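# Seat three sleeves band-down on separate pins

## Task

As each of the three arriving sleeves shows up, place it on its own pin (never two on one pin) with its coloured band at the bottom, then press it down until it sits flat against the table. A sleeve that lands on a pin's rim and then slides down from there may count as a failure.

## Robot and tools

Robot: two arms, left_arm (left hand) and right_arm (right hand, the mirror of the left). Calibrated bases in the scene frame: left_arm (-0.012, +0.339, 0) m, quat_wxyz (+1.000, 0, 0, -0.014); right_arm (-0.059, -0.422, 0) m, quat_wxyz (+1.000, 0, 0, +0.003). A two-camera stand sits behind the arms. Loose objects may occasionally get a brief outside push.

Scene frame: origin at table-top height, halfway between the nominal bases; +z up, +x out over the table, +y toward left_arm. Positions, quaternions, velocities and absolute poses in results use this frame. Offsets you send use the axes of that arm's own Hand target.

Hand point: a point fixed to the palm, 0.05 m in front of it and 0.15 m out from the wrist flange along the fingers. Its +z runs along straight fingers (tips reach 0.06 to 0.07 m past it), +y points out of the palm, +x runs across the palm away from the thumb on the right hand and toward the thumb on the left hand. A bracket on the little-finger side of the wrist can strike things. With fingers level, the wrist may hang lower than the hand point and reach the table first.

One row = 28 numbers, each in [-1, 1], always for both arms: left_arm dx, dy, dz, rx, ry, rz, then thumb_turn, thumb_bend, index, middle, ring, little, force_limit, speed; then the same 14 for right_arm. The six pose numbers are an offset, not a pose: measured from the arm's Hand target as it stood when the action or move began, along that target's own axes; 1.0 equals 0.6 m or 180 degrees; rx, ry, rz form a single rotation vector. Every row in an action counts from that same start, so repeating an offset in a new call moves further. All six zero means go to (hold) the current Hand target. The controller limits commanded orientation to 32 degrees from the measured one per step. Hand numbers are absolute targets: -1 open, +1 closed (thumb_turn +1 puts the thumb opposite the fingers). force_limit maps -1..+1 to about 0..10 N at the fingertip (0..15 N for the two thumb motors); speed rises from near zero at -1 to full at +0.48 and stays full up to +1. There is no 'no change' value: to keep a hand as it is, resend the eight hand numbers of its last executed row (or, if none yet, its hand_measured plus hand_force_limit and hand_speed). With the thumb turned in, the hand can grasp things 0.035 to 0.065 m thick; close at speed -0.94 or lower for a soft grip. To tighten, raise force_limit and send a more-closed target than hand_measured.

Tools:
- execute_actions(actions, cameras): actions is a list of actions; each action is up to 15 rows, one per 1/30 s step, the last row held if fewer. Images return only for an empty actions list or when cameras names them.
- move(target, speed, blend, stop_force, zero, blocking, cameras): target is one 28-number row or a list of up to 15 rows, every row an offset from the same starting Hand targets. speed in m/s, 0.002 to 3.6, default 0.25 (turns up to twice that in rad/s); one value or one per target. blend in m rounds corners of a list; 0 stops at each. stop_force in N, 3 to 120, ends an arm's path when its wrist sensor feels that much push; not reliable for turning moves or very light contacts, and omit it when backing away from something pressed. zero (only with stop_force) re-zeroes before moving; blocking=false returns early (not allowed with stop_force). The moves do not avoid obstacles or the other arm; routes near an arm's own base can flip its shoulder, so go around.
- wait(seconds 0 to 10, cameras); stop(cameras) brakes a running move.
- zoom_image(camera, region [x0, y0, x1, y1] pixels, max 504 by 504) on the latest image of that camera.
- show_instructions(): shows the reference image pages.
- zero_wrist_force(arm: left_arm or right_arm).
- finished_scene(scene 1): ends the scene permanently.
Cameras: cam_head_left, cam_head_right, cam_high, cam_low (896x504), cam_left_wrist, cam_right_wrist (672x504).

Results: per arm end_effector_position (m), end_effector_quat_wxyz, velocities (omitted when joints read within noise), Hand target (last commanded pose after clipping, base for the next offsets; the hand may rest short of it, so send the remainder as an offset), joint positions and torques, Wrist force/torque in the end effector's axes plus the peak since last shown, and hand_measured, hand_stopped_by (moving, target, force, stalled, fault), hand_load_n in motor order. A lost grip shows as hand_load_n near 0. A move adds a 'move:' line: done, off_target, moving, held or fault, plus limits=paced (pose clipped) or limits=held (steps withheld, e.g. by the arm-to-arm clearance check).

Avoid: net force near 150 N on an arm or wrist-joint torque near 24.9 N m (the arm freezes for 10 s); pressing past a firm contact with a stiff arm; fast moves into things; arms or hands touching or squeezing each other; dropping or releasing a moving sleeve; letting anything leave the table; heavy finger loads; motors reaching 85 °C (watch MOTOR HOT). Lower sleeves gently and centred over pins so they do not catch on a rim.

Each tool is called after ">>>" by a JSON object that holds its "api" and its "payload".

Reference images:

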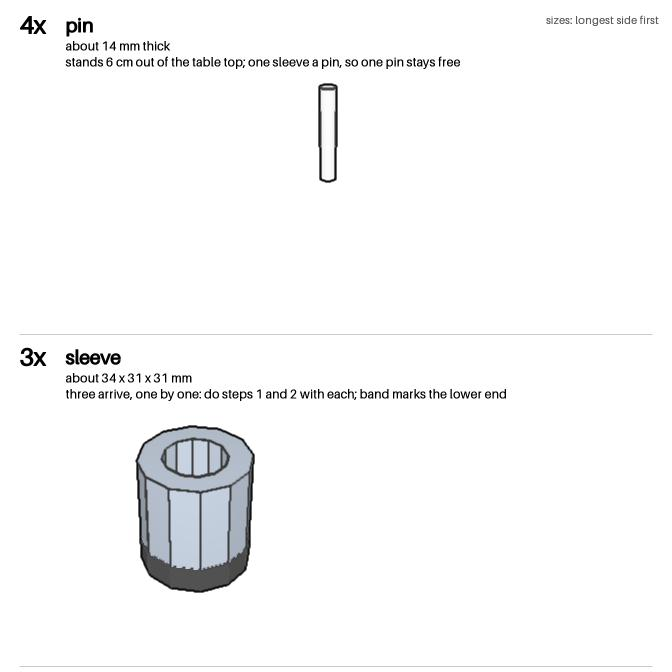

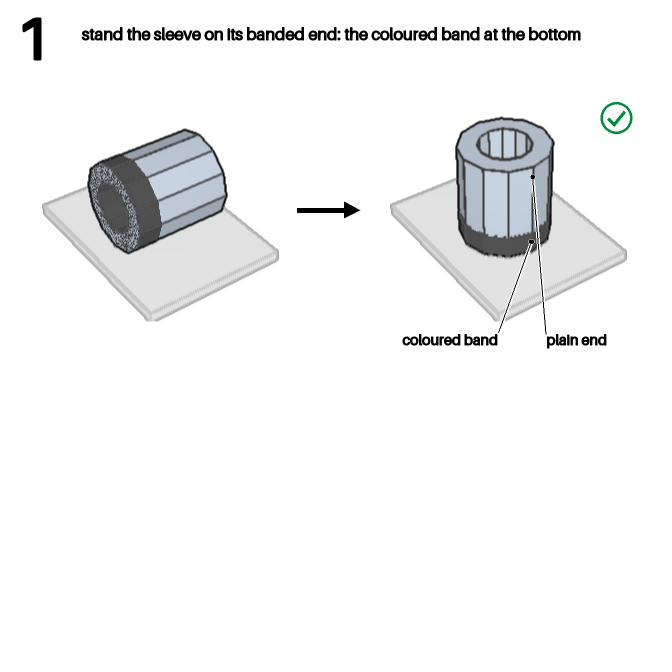

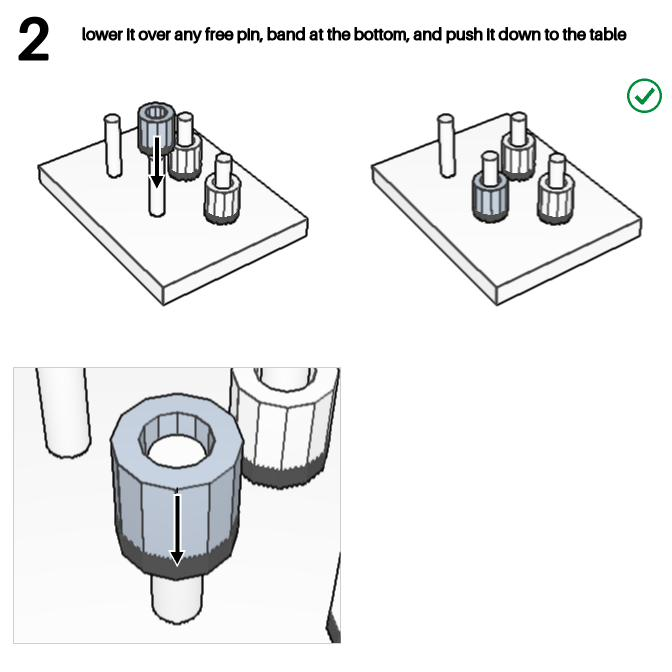

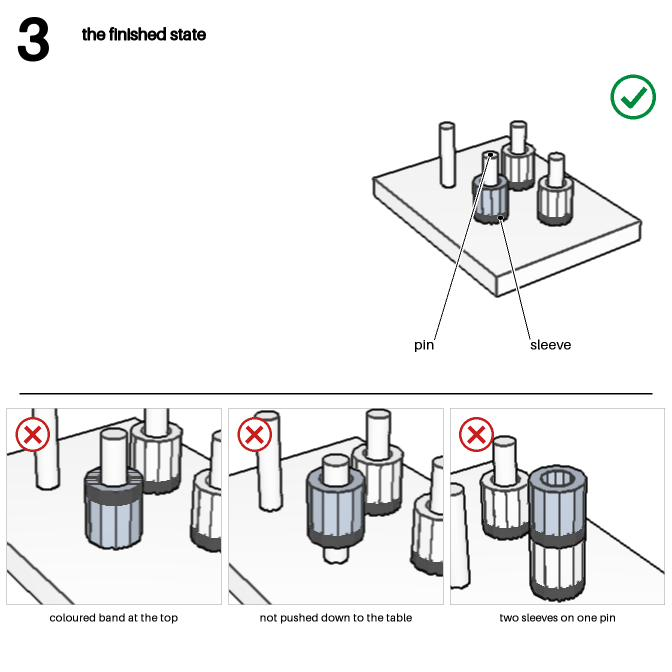

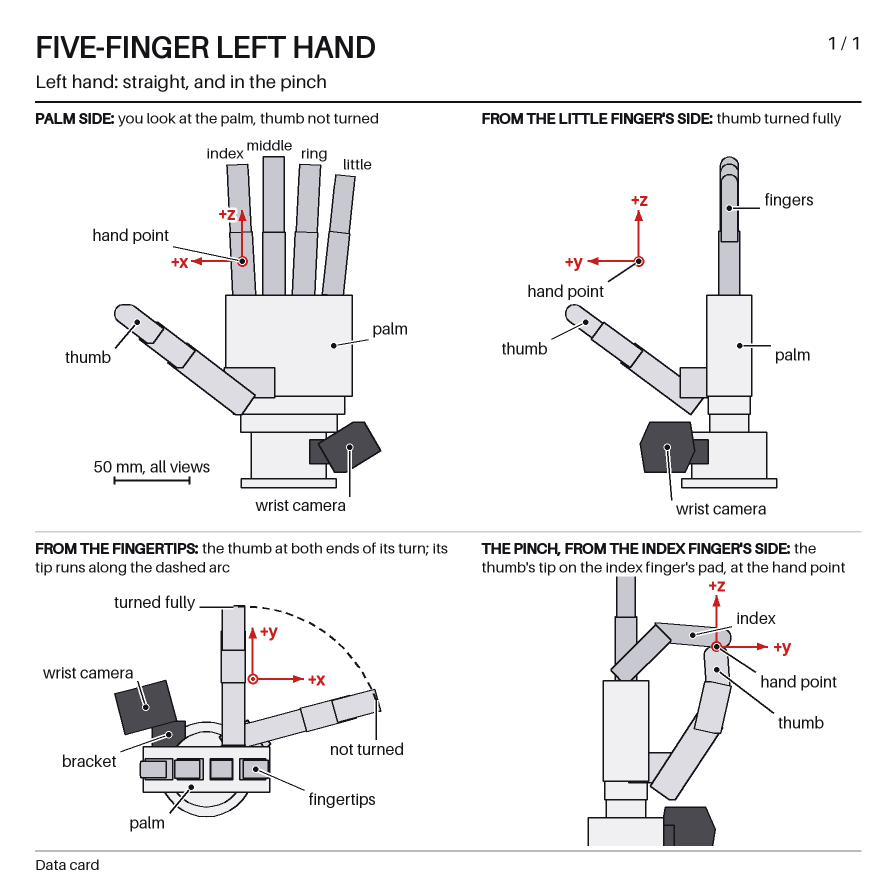

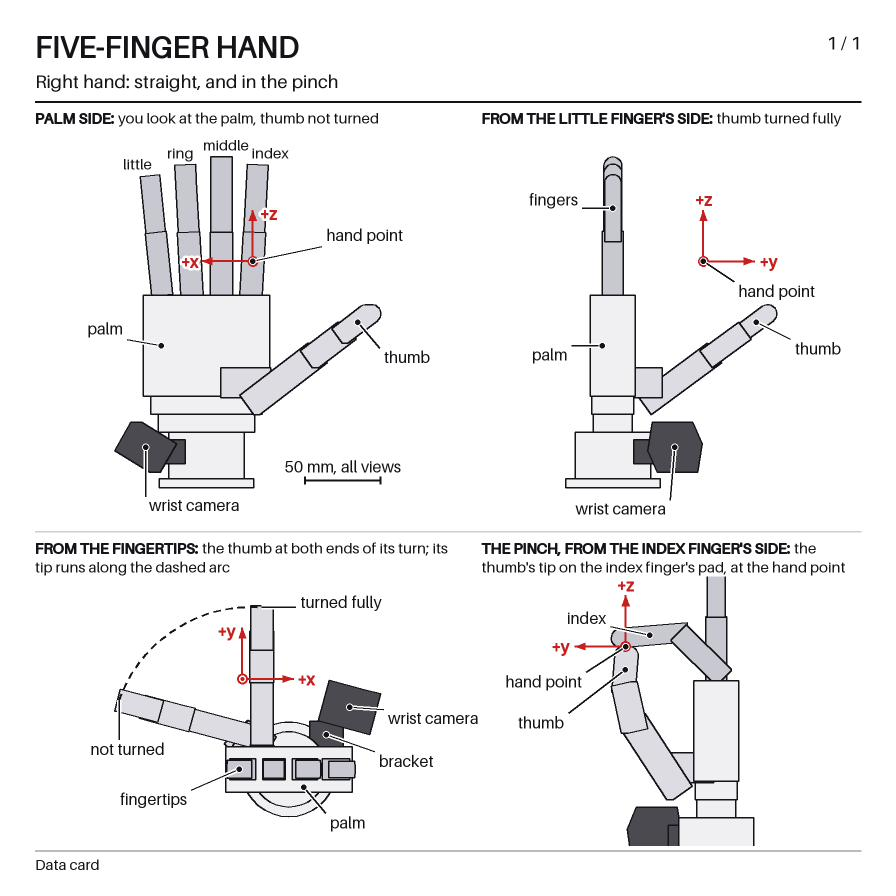

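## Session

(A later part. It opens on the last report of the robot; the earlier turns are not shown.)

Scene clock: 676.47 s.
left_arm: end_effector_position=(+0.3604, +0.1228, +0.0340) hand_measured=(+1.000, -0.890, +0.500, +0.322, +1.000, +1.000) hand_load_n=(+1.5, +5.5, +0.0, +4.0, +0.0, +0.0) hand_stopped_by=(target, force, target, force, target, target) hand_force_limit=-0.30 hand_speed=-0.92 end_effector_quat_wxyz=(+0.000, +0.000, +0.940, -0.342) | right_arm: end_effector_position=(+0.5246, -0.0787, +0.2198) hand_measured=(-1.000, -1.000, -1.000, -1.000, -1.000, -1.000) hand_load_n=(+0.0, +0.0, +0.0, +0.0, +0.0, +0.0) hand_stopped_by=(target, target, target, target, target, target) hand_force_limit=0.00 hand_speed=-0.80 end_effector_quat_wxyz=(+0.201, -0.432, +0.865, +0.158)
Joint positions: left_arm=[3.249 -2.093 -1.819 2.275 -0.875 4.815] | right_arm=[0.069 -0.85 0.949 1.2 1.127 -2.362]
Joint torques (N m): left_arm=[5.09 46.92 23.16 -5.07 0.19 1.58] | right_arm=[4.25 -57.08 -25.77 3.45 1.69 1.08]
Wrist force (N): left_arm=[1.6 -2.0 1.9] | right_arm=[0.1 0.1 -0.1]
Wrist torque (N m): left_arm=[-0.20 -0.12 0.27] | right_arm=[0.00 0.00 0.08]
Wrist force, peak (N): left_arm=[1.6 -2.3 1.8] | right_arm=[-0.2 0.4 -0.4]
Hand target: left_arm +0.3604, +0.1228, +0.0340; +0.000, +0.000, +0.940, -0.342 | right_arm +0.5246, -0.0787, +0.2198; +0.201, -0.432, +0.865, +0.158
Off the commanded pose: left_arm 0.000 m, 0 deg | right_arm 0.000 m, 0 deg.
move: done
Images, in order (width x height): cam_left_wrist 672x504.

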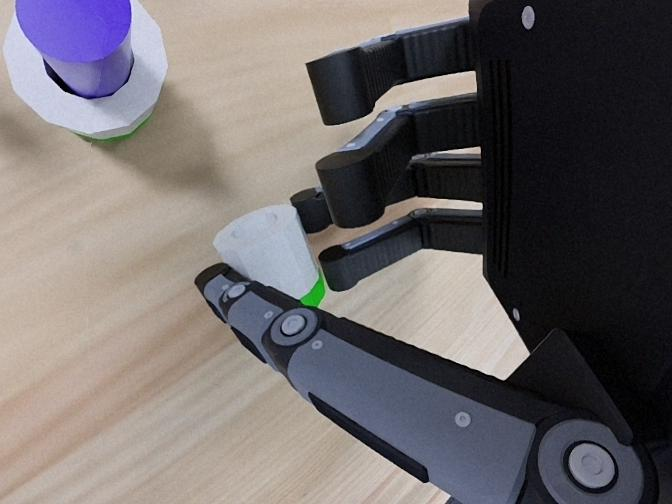

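>>> {"api": "move", "payload": {"target": [[0, -0.0707, -0.0843, 0, 0, 0, 1, -0.4, 0.5, 0.5, 1, 1, -0.3, -0.92, 0, 0, 0, 0, 0, 0, -1, -1, -1, -1, -1, -1, 0, -0.8], [-0.1827, -0.1028, -0.2967, 0, -0.383, 0.3215, 1, -0.4, -1, 0.5, 1, 1, -0.3, -0.5, 0, 0, 0, 0, 0, 0, -1, -1, -1, -1, -1, -1, 0, -0.8], [-0.1298, 0.046, -0.2148, 0.2811, -0.1568, 0.4986, 1, -0.4, -1, 0.5, 1, 1, -0.3, -0.5, 0, 0, 0, 0, 0, 0, -1, -1, -1, -1, -1, -1, 0, -0.8]], "speed": [0.1, 0.35, 0.3], "blend": [0.02, 0, 0], "cameras": ["cam_left_wrist", "cam_low", "cam_high", "cam_right_wrist"]}}

Scene clock: 698.87 s.
left_arm: end_effector_position=(+0.4383, +0.2267, +0.1150) hand_measured=(+1.000, -0.890, -1.000, +0.322, +1.000, +1.000) hand_load_n=(+2.0, +5.5, +0.5, +3.5, +0.0, +0.0) hand_stopped_by=(target, force, target, force, target, target) hand_force_limit=-0.30 hand_speed=-0.50 end_effector_quat_wxyz=(+0.430, +0.561, +0.430, -0.561) | right_arm: end_effector_position=(+0.5246, -0.0787, +0.2198) hand_measured=(-1.000, -1.000, -1.000, -1.000, -1.000, -1.000) hand_load_n=(+0.0, +0.0, +0.0, +0.0, +0.0, +0.0) hand_stopped_by=(target, target, target, target, target, target) hand_force_limit=0.00 hand_speed=-0.80 end_effector_quat_wxyz=(+0.201, -0.432, +0.865, +0.158)
Joint positions: left_arm=[3.758 -2.059 -1.924 3.983 0.851 4.712] | right_arm=[0.069 -0.85 0.949 1.2 1.127 -2.362]
Joint torques (N m): left_arm=[5.08 35.85 11.38 1.53 1.17 0.83] | right_arm=[3.94 -56.37 -25.65 3.48 1.68 0.93]
Wrist force (N): left_arm=[-1.4 0.1 1.6] | right_arm=[-0.2 0.2 0.2]
Wrist torque (N m): left_arm=[-0.21 0.10 -0.16] | right_arm=[-0.02 0.03 0.06]
Wrist force, peak (N): left_arm=[1.7 -2.2 2.0] | right_arm=[-0.2 0.7 -0.1]
Hand target: left_arm +0.4383, +0.2268, +0.1149; +0.430, +0.561, +0.430, -0.561 | right_arm +0.5246, -0.0787, +0.2198; +0.201, -0.432, +0.865, +0.158
Off the commanded pose: left_arm 0.000 m, 0 deg | right_arm 0.000 m, 0 deg.
move: done
Images, in order (width x height): cam_high 896x504, cam_low 896x504, cam_left_wrist 672x504, cam_right_wrist 672x504.

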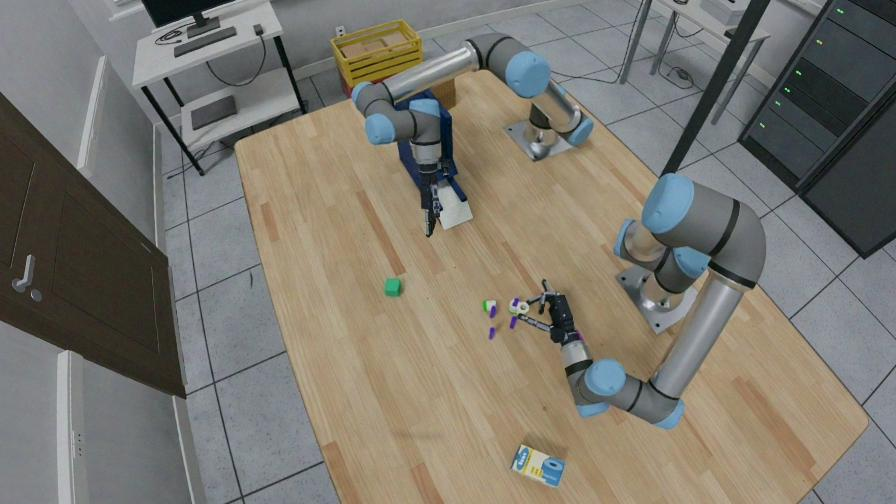

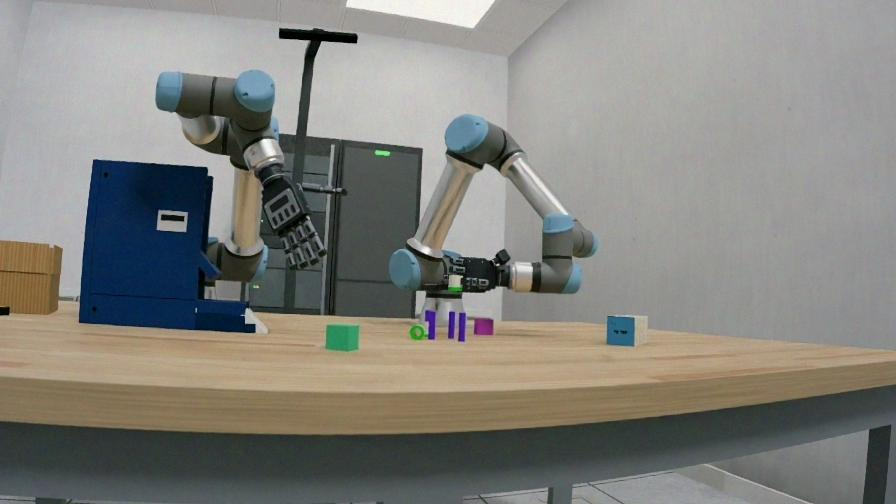

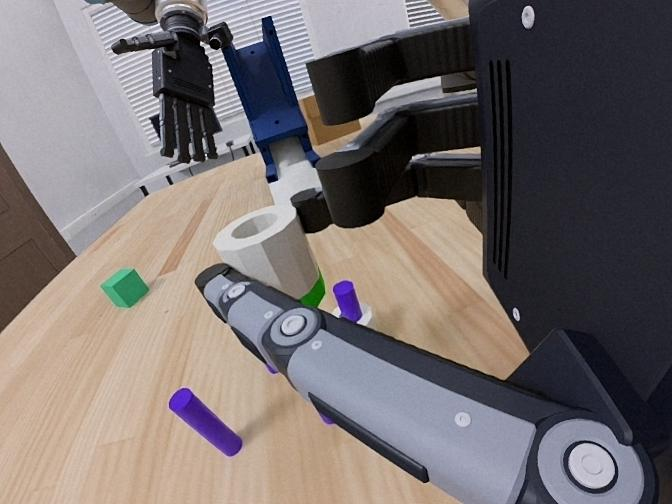

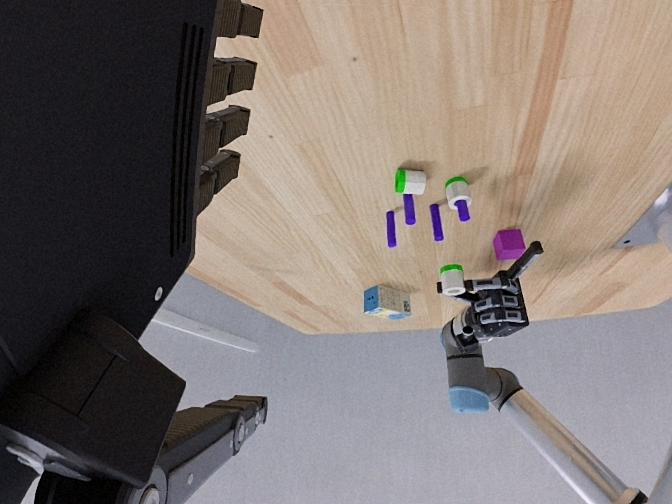

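>>> {"api": "zoom_image", "payload": {"camera": "cam_right_wrist", "region": [410, 180, 510, 310]}}

>>> {"api": "zoom_image", "payload": {"camera": "cam_low", "region": [410, 260, 490, 350]}}

>>> {"api": "zoom_image", "payload": {"camera": "cam_high", "region": [485, 275, 565, 345]}}

Scaled by 3.877 from the camera's 672x504 image, which has a finer 960x720 frame.

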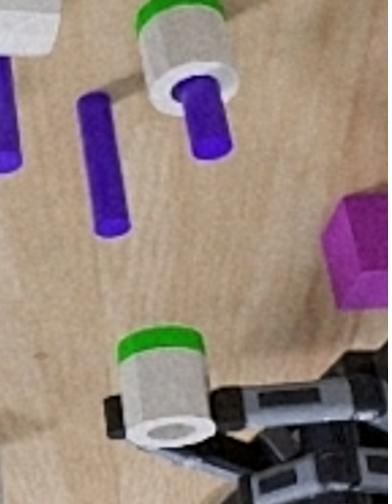

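Scaled by 5.600 from the camera's 896x504 image, which has a finer 1280x720 frame.

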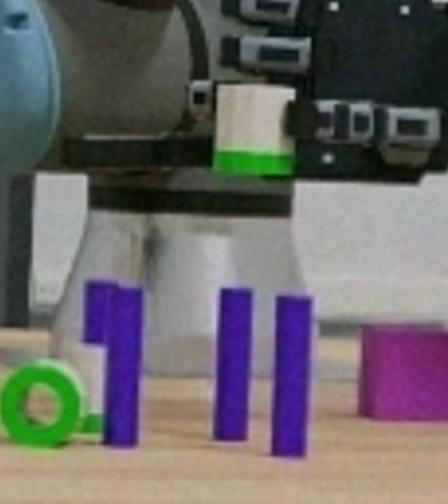

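Scaled by 6.300 from the camera's 896x504 image, which has a finer 1280x720 frame.

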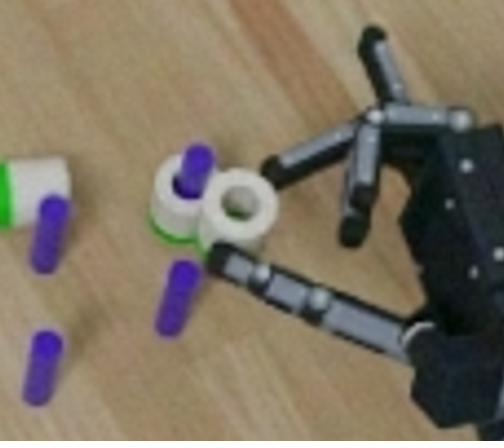

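>>> {"api": "move", "payload": {"target": [0.05, 0.0219, 0.014, 0, 0, 0, 1, -0.4, -1, 0.5, 1, 1, -0.3, -0.5, 0, 0, 0, 0, 0, 0, -1, -1, -1, -1, -1, -1, 0, -0.8], "speed": 0.1, "cameras": ["cam_low", "cam_high", "cam_right_wrist"]}}

>>> {"api": "zoom_image", "payload": {"camera": "cam_right_wrist", "region": [410, 180, 490, 280]}}

>>> {"api": "zoom_image", "payload": {"camera": "cam_low", "region": [420, 270, 480, 345]}}

>>> {"api": "zoom_image", "payload": {"camera": "cam_high", "region": [485, 285, 545, 345]}}

Scene clock: 710.67 s.
left_arm: end_effector_position=(+0.4489, +0.2152, +0.0849) hand_measured=(+1.000, -0.890, -1.000, +0.322, +1.000, +1.000) hand_load_n=(+2.0, +5.5, +0.0, +3.5, +0.0, +0.0) hand_stopped_by=(target, force, target, force, target, target) hand_force_limit=-0.30 hand_speed=-0.50 end_effector_quat_wxyz=(+0.430, +0.561, +0.430, -0.561) | right_arm: end_effector_position=(+0.5246, -0.0787, +0.2198) hand_measured=(-1.000, -1.000, -1.000, -1.000, -1.000, -1.000) hand_load_n=(+0.0, +0.0, +0.0, +0.0, +0.0, +0.0) hand_stopped_by=(target, target, target, target, target, target) hand_force_limit=0.00 hand_speed=-0.80 end_effector_quat_wxyz=(+0.201, -0.432, +0.865, +0.158)
Joint positions: left_arm=[3.725 -2.128 -1.916 4.044 0.818 4.712] | right_arm=[0.069 -0.85 0.949 1.2 1.127 -2.362]
Joint torques (N m): left_arm=[7.63 46.95 8.87 -4.35 1.46 -2.01] | right_arm=[4.15 -56.12 -25.63 3.55 1.66 1.05]
Wrist force (N): left_arm=[-1.0 -0.2 1.8] | right_arm=[0.0 0.3 0.0]
Wrist torque (N m): left_arm=[-0.23 0.05 -0.13] | right_arm=[0.02 0.01 0.08]
Wrist force, peak (N): left_arm=[-2.0 -0.3 1.3] | right_arm=[-0.1 0.5 -0.2]
Hand target: left_arm +0.4488, +0.2153, +0.0849; +0.430, +0.561, +0.430, -0.561 | right_arm +0.5246, -0.0787, +0.2198; +0.201, -0.432, +0.865, +0.158
Off the commanded pose: left_arm 0.000 m, 0 deg | right_arm 0.000 m, 0 deg.
move: done
Images, in order (width x height): cam_high 896x504, cam_low 896x504, cam_right_wrist 672x504.

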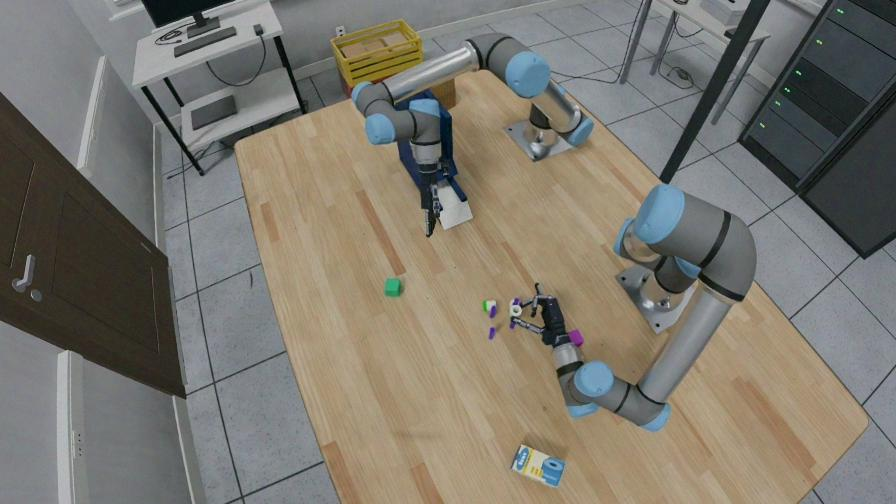

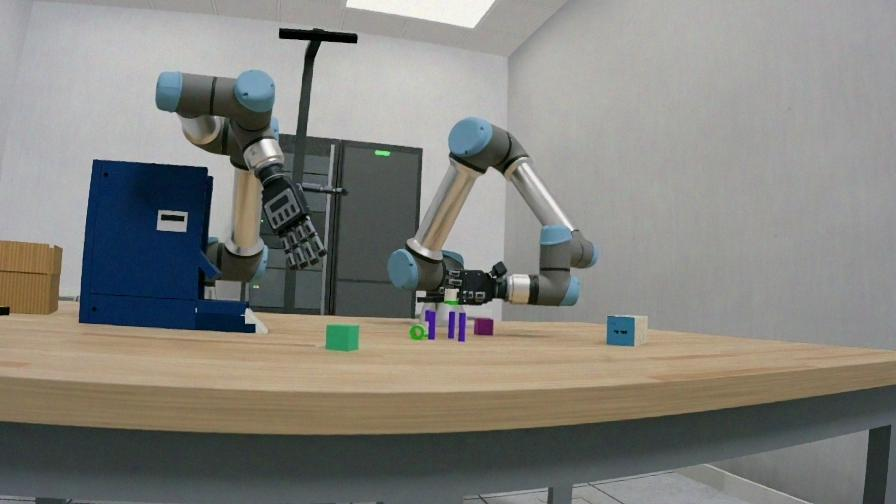

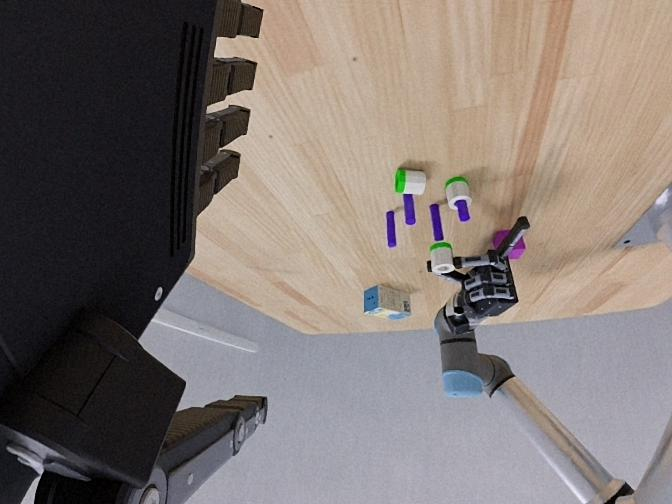

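Scaled by 5.040 from the camera's 672x504 image, which has a finer 960x720 frame.

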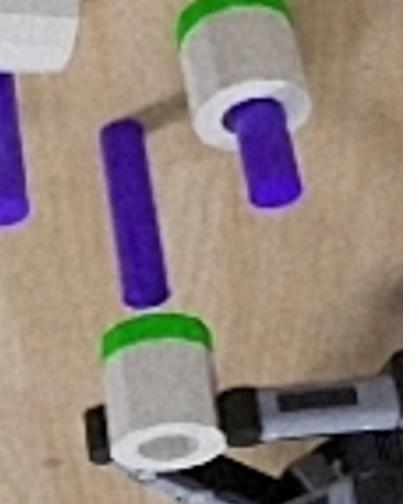

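Scaled by 6.720 from the camera's 896x504 image, which has a finer 1280x720 frame.

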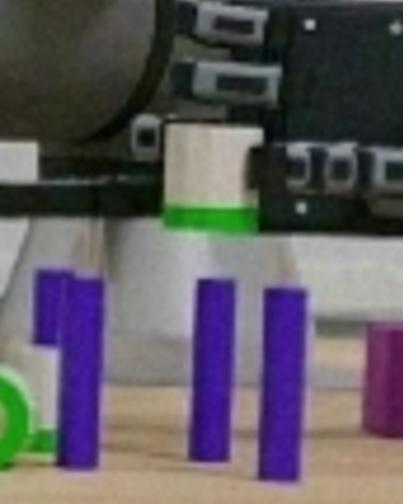

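Scaled by 8.400 from the camera's 896x504 image, which has a finer 1280x720 frame.

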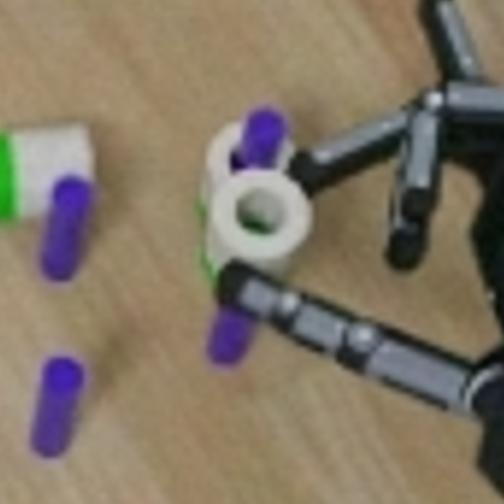

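>>> {"api": "move", "payload": {"target": [0.02, 0.0007, -0.0012, 0, 0, 0, 1, -0.4, -1, 0.5, 1, 1, -0.3, -0.5, 0, 0, 0, 0, 0, 0, -1, -1, -1, -1, -1, -1, 0, -0.8], "speed": 0.04, "cameras": ["cam_low", "cam_high", "cam_right_wrist"]}}

>>> {"api": "zoom_image", "payload": {"camera": "cam_right_wrist", "region": [415, 195, 475, 270]}}

>>> {"api": "zoom_image", "payload": {"camera": "cam_low", "region": [430, 280, 475, 345]}}

>>> {"api": "zoom_image", "payload": {"camera": "cam_high", "region": [490, 285, 540, 335]}}

Scene clock: 719.33 s.
left_arm: end_effector_position=(+0.4494, +0.2158, +0.0728) hand_measured=(+1.000, -0.890, -1.000, +0.322, +1.000, +1.000) hand_load_n=(+2.0, +5.5, +0.0, +3.5, +0.5, +0.0) hand_stopped_by=(target, force, target, force, target, target) hand_force_limit=-0.30 hand_speed=-0.50 end_effector_quat_wxyz=(+0.430, +0.561, +0.430, -0.561) | right_arm: end_effector_position=(+0.5246, -0.0787, +0.2198) hand_measured=(-1.000, -1.000, -1.000, -1.000, -1.000, -1.000) hand_load_n=(+0.0, +0.0, +0.0, +0.0, +0.0, +0.0) hand_stopped_by=(target, target, target, target, target, target) hand_force_limit=0.00 hand_speed=-0.80 end_effector_quat_wxyz=(+0.201, -0.432, +0.865, +0.158)
Joint positions: left_arm=[3.725 -2.153 -1.918 4.071 0.819 4.712] | right_arm=[0.069 -0.85 0.949 1.2 1.127 -2.362]
Joint torques (N m): left_arm=[7.75 47.13 1.78 -4.07 1.72 -1.86] | right_arm=[4.19 -56.19 -25.73 3.55 1.65 0.9]
Wrist force (N): left_arm=[-1.2 0.3 1.7] | right_arm=[-0.2 0.1 0.1]
Wrist torque (N m): left_arm=[-0.17 0.06 -0.16] | right_arm=[-0.04 0.03 0.06]
Wrist force, peak (N): left_arm=[-1.5 -0.2 1.9] | right_arm=[-0.1 0.4 -0.4]
Hand target: left_arm +0.4494, +0.2158, +0.0729; +0.430, +0.561, +0.430, -0.561 | right_arm +0.5246, -0.0787, +0.2198; +0.201, -0.432, +0.865, +0.158
Off the commanded pose: left_arm 0.000 m, 0 deg | right_arm 0.000 m, 0 deg.
move: done
Images, in order (width x height): cam_high 896x504, cam_low 896x504, cam_right_wrist 672x504.

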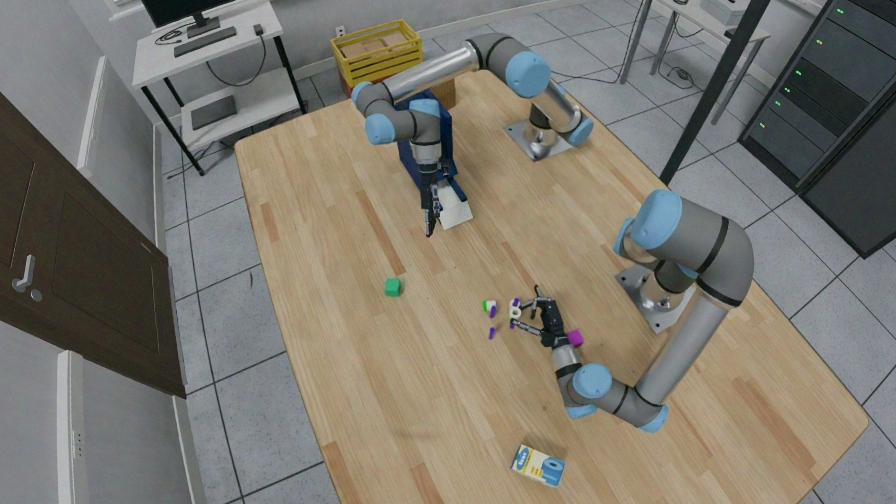

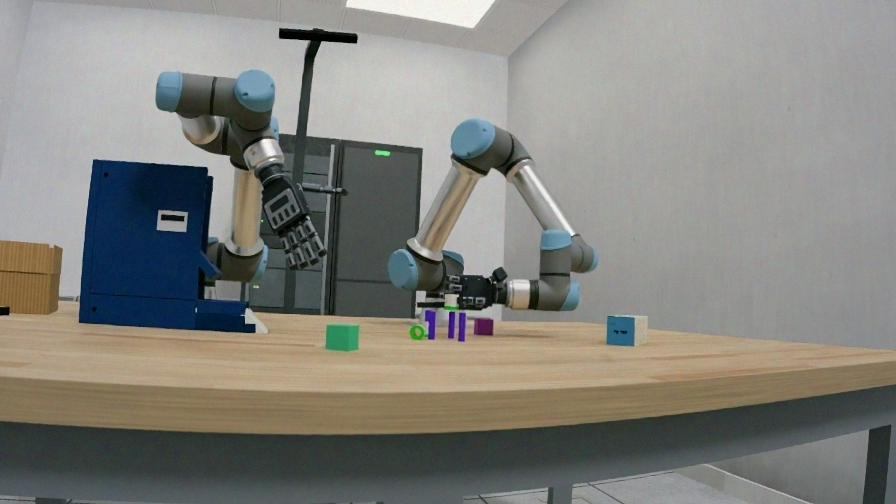

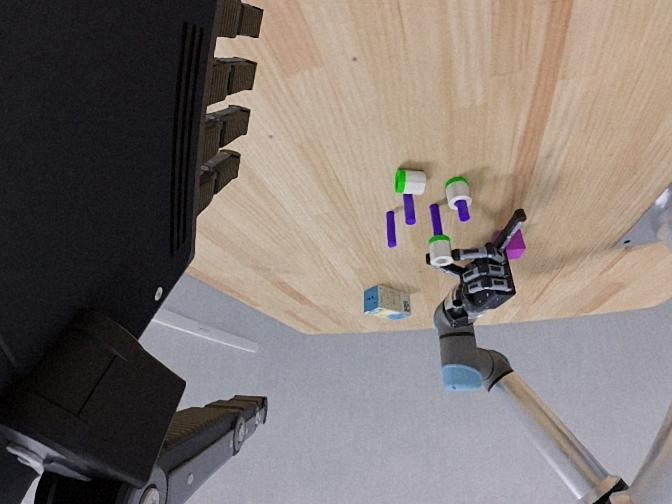

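Scaled by 6.720 from the camera's 672x504 image, which has a finer 960x720 frame.

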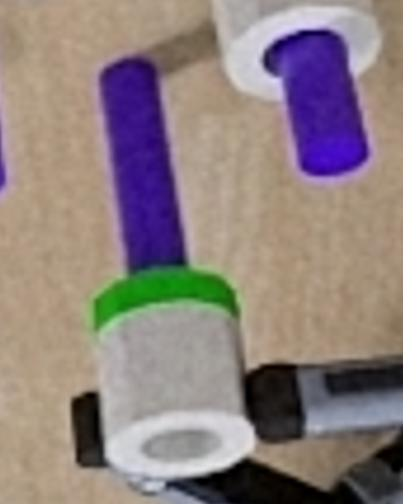

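Scaled by 7.754 from the camera's 896x504 image, which has a finer 1280x720 frame.

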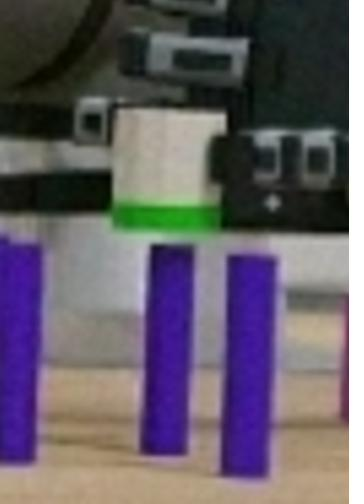

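Scaled by 10.080 from the camera's 896x504 image, which has a finer 1280x720 frame.

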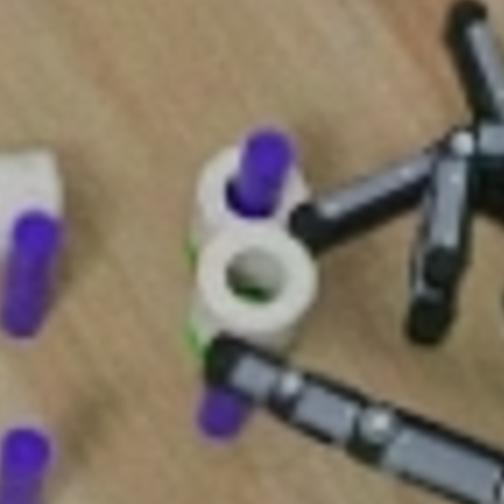

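>>> {"api": "move", "payload": {"target": [0.0267, -0.0003, -0.001, 0, 0, 0, 1, -0.4, -1, 0.5, 1, 1, -0.3, -0.5, 0, 0, 0, 0, 0, 0, -1, -1, -1, -1, -1, -1, 0, -0.8], "speed": 0.01, "stop_force": 3, "cameras": ["cam_low", "cam_high", "cam_right_wrist"]}}

>>> {"api": "zoom_image", "payload": {"camera": "cam_right_wrist", "region": [415, 195, 475, 270]}}

>>> {"api": "zoom_image", "payload": {"camera": "cam_high", "region": [490, 285, 540, 335]}}

Scene clock: 731.43 s.
left_arm: end_effector_position=(+0.4494, +0.2160, +0.0689) hand_measured=(+1.000, -0.890, -1.000, +0.322, +1.000, +1.000) hand_load_n=(+0.5, +5.5, +0.0, +4.0, +0.0, +0.0) hand_stopped_by=(target, force, target, force, target, target) hand_force_limit=-0.30 hand_speed=-0.50 end_effector_quat_wxyz=(+0.430, +0.561, +0.430, -0.561) | right_arm: end_effector_position=(+0.5246, -0.0787, +0.2198) hand_measured=(-1.000, -1.000, -1.000, -1.000, -1.000, -1.000) hand_load_n=(+0.0, +0.0, +0.0, +0.0, +0.0, +0.0) hand_stopped_by=(target, target, target, target, target, target) hand_force_limit=0.00 hand_speed=-0.80 end_effector_quat_wxyz=(+0.201, -0.432, +0.865, +0.158)
Joint positions: left_arm=[3.726 -2.161 -1.919 4.079 0.819 4.712] | right_arm=[0.069 -0.85 0.949 1.2 1.127 -2.362]
Joint torques (N m): left_arm=[-2.01 46.67 22.46 -3.67 -1.31 -1.65] | right_arm=[4.04 -56.14 -25.63 3.45 1.52 0.86]
Wrist force (N): left_arm=[-3.9 -0.1 2.3] | right_arm=[0.0 0.1 -0.1]
Wrist torque (N m): left_arm=[-0.21 0.12 -0.08] | right_arm=[-0.02 0.02 0.07]
Wrist force, peak (N): left_arm=[-10.1 -0.2 3.7] | right_arm=[-0.2 0.6 0.0]
Hand target: left_arm +0.4494, +0.2160, +0.0689; +0.430, +0.561, +0.430, -0.561 (not the last commanded pose) | right_arm +0.5246, -0.0787, +0.2198; +0.201, -0.432, +0.865, +0.158
Off the commanded pose: left_arm 0.012 m, 0 deg | right_arm 0.000 m, 0 deg.
move: contact (left_arm)
Images, in order (width x height): cam_high 896x504, cam_low 896x504, cam_right_wrist 672x504.

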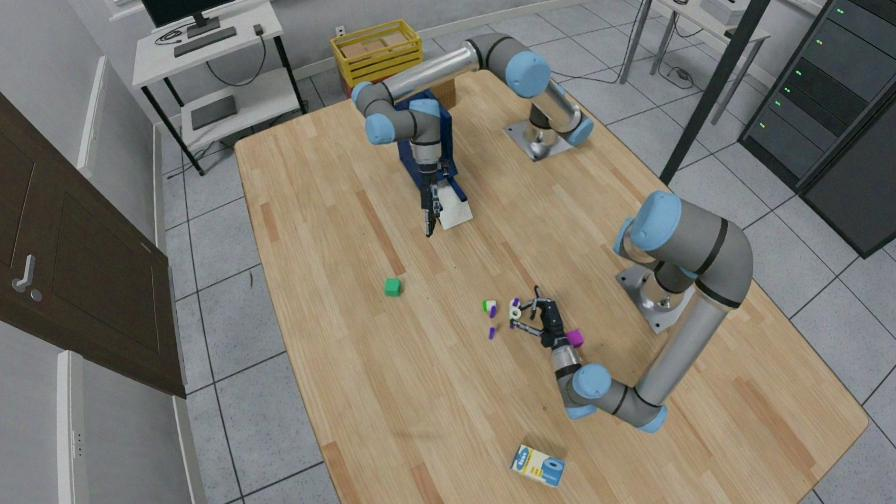

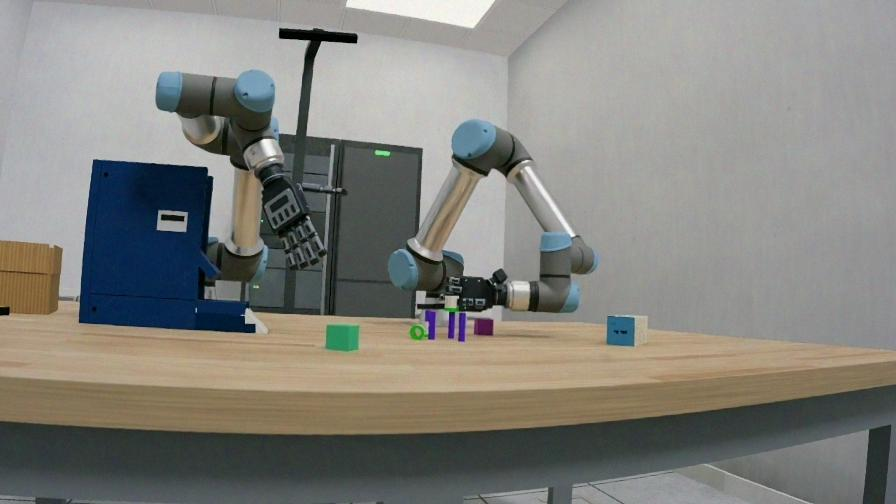

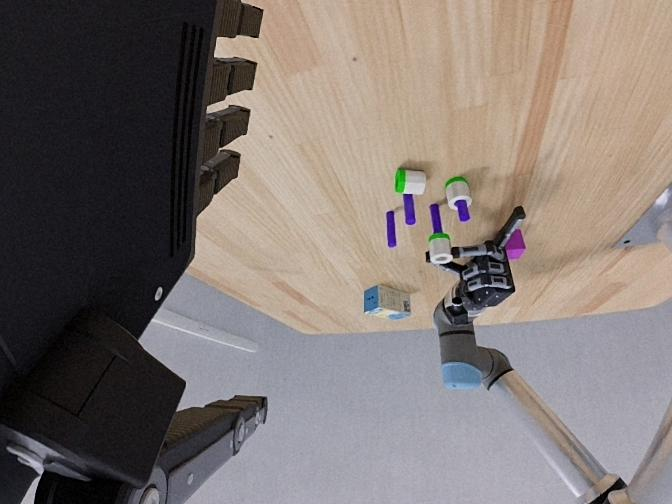

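Scaled by 6.720 from the camera's 672x504 image, which has a finer 960x720 frame.

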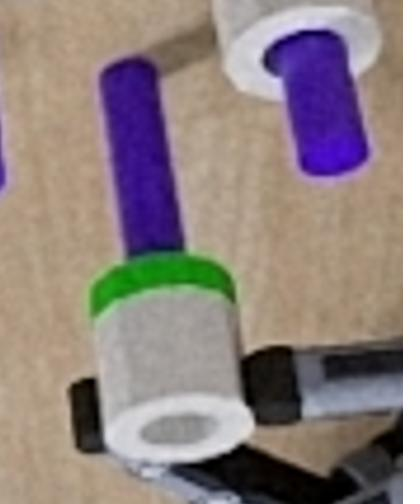

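Scaled by 10.080 from the camera's 896x504 image, which has a finer 1280x720 frame.

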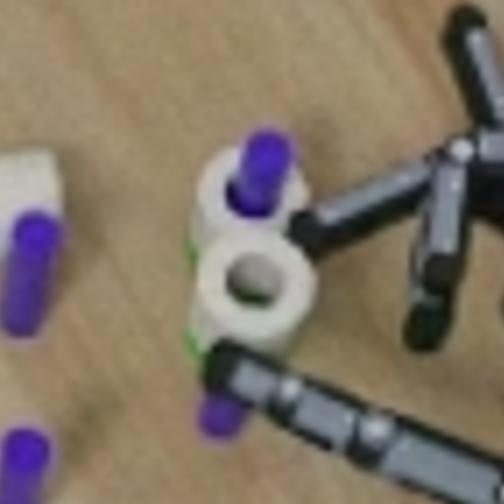

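>>> {"api": "zoom_image", "payload": {"camera": "cam_low", "region": [435, 285, 475, 345]}}

>>> {"api": "zoom_image", "payload": {"camera": "cam_high", "region": [500, 295, 530, 330]}}

>>> {"api": "zoom_image", "payload": {"camera": "cam_right_wrist", "region": [422, 225, 462, 270]}}

Scaled by 8.400 from the camera's 896x504 image, which has a finer 1280x720 frame.

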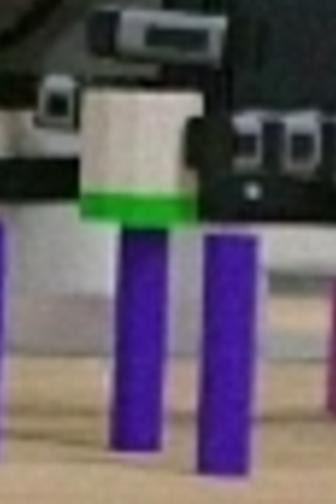

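Scaled by 14.400 from the camera's 896x504 image, which has a finer 1280x720 frame.

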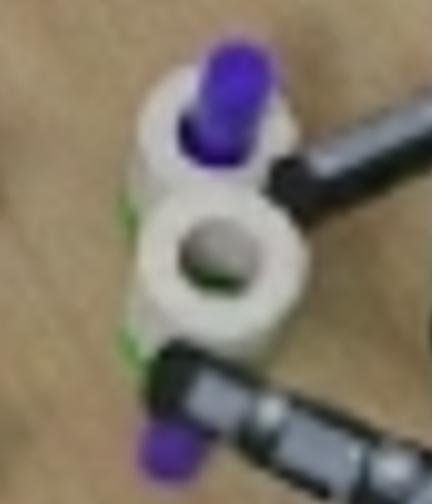

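Scaled by 11.200 from the camera's 672x504 image, which has a finer 960x720 frame.

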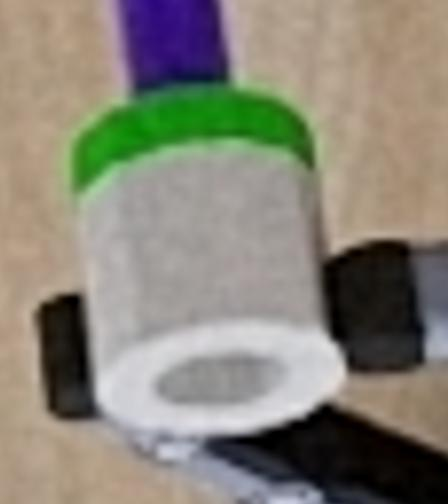

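>>> {"api": "move", "payload": {"target": [-0.0035, -0.0011, -0.0022, 0, 0, 0, 1, -0.4, -1, 0.5, 1, 1, -0.3, -0.5, 0, 0, 0, 0, 0, 0, -1, -1, -1, -1, -1, -1, 0, -0.8], "speed": 0.02}}

>>> {"api": "move", "payload": {"target": [0.0225, 0, 0, 0, 0, 0, 1, -0.4, -1, 0.5, 1, 1, -0.3, -0.5, 0, 0, 0, 0, 0, 0, -1, -1, -1, -1, -1, -1, 0, -0.8], "speed": 0.008, "stop_force": 3, "cameras": ["cam_low", "cam_right_wrist", "cam_high"]}}

Scene clock: 770.40 s.
left_arm: end_effector_position=(+0.4491, +0.2175, +0.0711) hand_measured=(+1.000, -0.890, -1.000, +0.322, +1.000, +1.000) hand_load_n=(+2.0, +5.5, +0.5, +4.0, +0.0, +0.0) hand_stopped_by=(target, force, target, force, target, target) hand_force_limit=-0.30 hand_speed=-0.50 end_effector_quat_wxyz=(+0.430, +0.561, +0.430, -0.561) | right_arm: end_effector_position=(+0.5246, -0.0787, +0.2198) hand_measured=(-1.000, -1.000, -1.000, -1.000, -1.000, -1.000) hand_load_n=(-0.5, +0.0, +0.0, +0.0, +0.0, +0.0) hand_stopped_by=(target, target, target, target, target, target) hand_force_limit=0.00 hand_speed=-0.80 end_effector_quat_wxyz=(+0.201, -0.432, +0.865, +0.158)
Joint positions: left_arm=[3.729 -2.157 -1.918 4.074 0.822 4.712] | right_arm=[0.069 -0.85 0.949 1.2 1.127 -2.362]
Joint torques (N m): left_arm=[3.31 42.61 21.43 -3.04 0.91 -1.47] | right_arm=[4.32 -54.85 -25.71 3.57 1.63 0.8]
Wrist force (N): left_arm=[-1.4 0.1 1.8] | right_arm=[0.1 0.3 -0.1]
Wrist torque (N m): left_arm=[-0.22 0.08 -0.15] | right_arm=[0.01 -0.01 0.08]
Wrist force, peak (N): left_arm=[-4.9 -0.2 2.4] | right_arm=[-0.3 0.3 -0.5]
Hand target: left_arm +0.4491, +0.2174, +0.0710; +0.430, +0.561, +0.430, -0.561 | right_arm +0.5246, -0.0787, +0.2198; +0.201, -0.432, +0.865, +0.158
Off the commanded pose: left_arm 0.000 m, 0 deg | right_arm 0.000 m, 0 deg.
move: done

Scene clock: 772.67 s.
left_arm: end_effector_position=(+0.4491, +0.2174, +0.0575) hand_measured=(+1.000, -0.890, -1.000, +0.322, +1.000, +1.000) hand_load_n=(+2.0, +5.5, +0.0, +4.0, +0.0, +0.0) hand_stopped_by=(target, force, target, force, target, target) hand_force_limit=-0.30 hand_speed=-0.50 end_effector_quat_wxyz=(+0.430, +0.561, +0.430, -0.561) | right_arm: end_effector_position=(+0.5246, -0.0787, +0.2198) hand_measured=(-1.000, -1.000, -1.000, -1.000, -1.000, -1.000) hand_load_n=(+0.0, +0.0, +0.0, +0.0, +0.0, +0.0) hand_stopped_by=(target, target, target, target, target, target) hand_force_limit=0.00 hand_speed=-0.80 end_effector_quat_wxyz=(+0.201, -0.432, +0.865, +0.158)
Joint positions: left_arm=[3.729 -2.184 -1.921 4.105 0.822 4.712] | right_arm=[0.069 -0.85 0.949 1.2 1.127 -2.362]
Joint torques (N m): left_arm=[-3.12 47.38 1.74 -4.24 -0.98 -1.52] | right_arm=[4.18 -55.14 -26.05 3.45 1.65 0.72]
Wrist force (N): left_arm=[-1.3 0.0 1.8] | right_arm=[-0.1 0.4 -0.2]
Wrist torque (N m): left_arm=[-0.23 0.06 -0.15] | right_arm=[0.03 0.02 0.08]
Wrist force, peak (N): left_arm=[-1.5 0.3 2.0] | right_arm=[-0.1 0.5 0.1]
Hand target: left_arm +0.4491, +0.2174, +0.0575; +0.430, +0.561, +0.430, -0.561 | right_arm +0.5246, -0.0787, +0.2198; +0.201, -0.432, +0.865, +0.158
Off the commanded pose: left_arm 0.000 m, 0 deg | right_arm 0.000 m, 0 deg.
move: done
Images, in order (width x height): cam_high 896x504, cam_low 896x504, cam_right_wrist 672x504.

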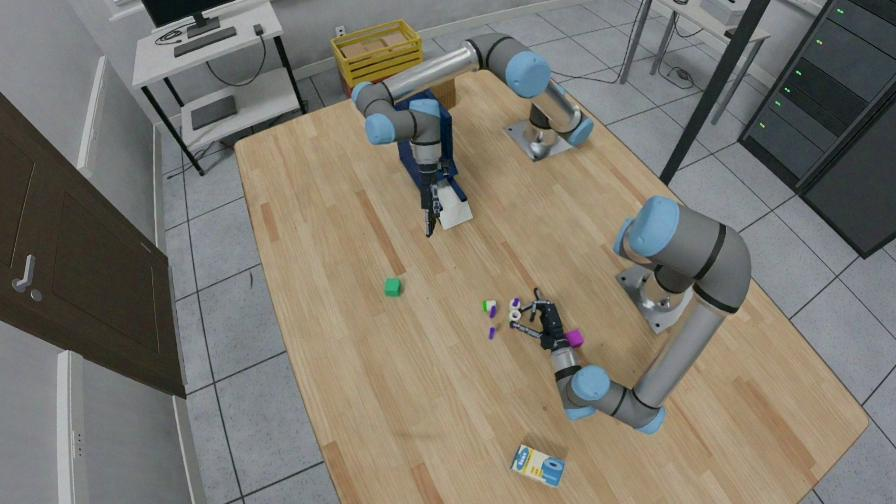

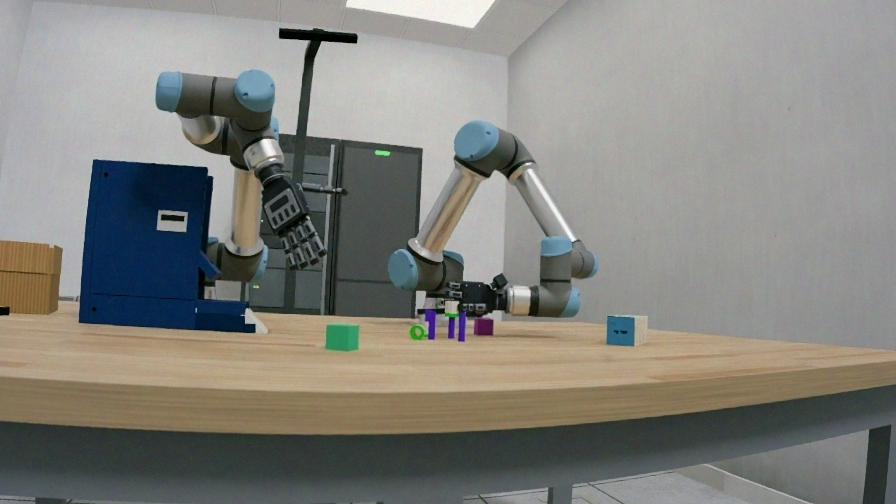

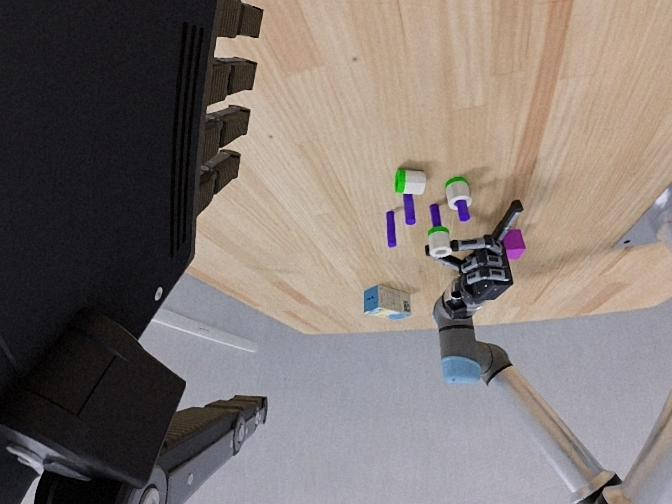

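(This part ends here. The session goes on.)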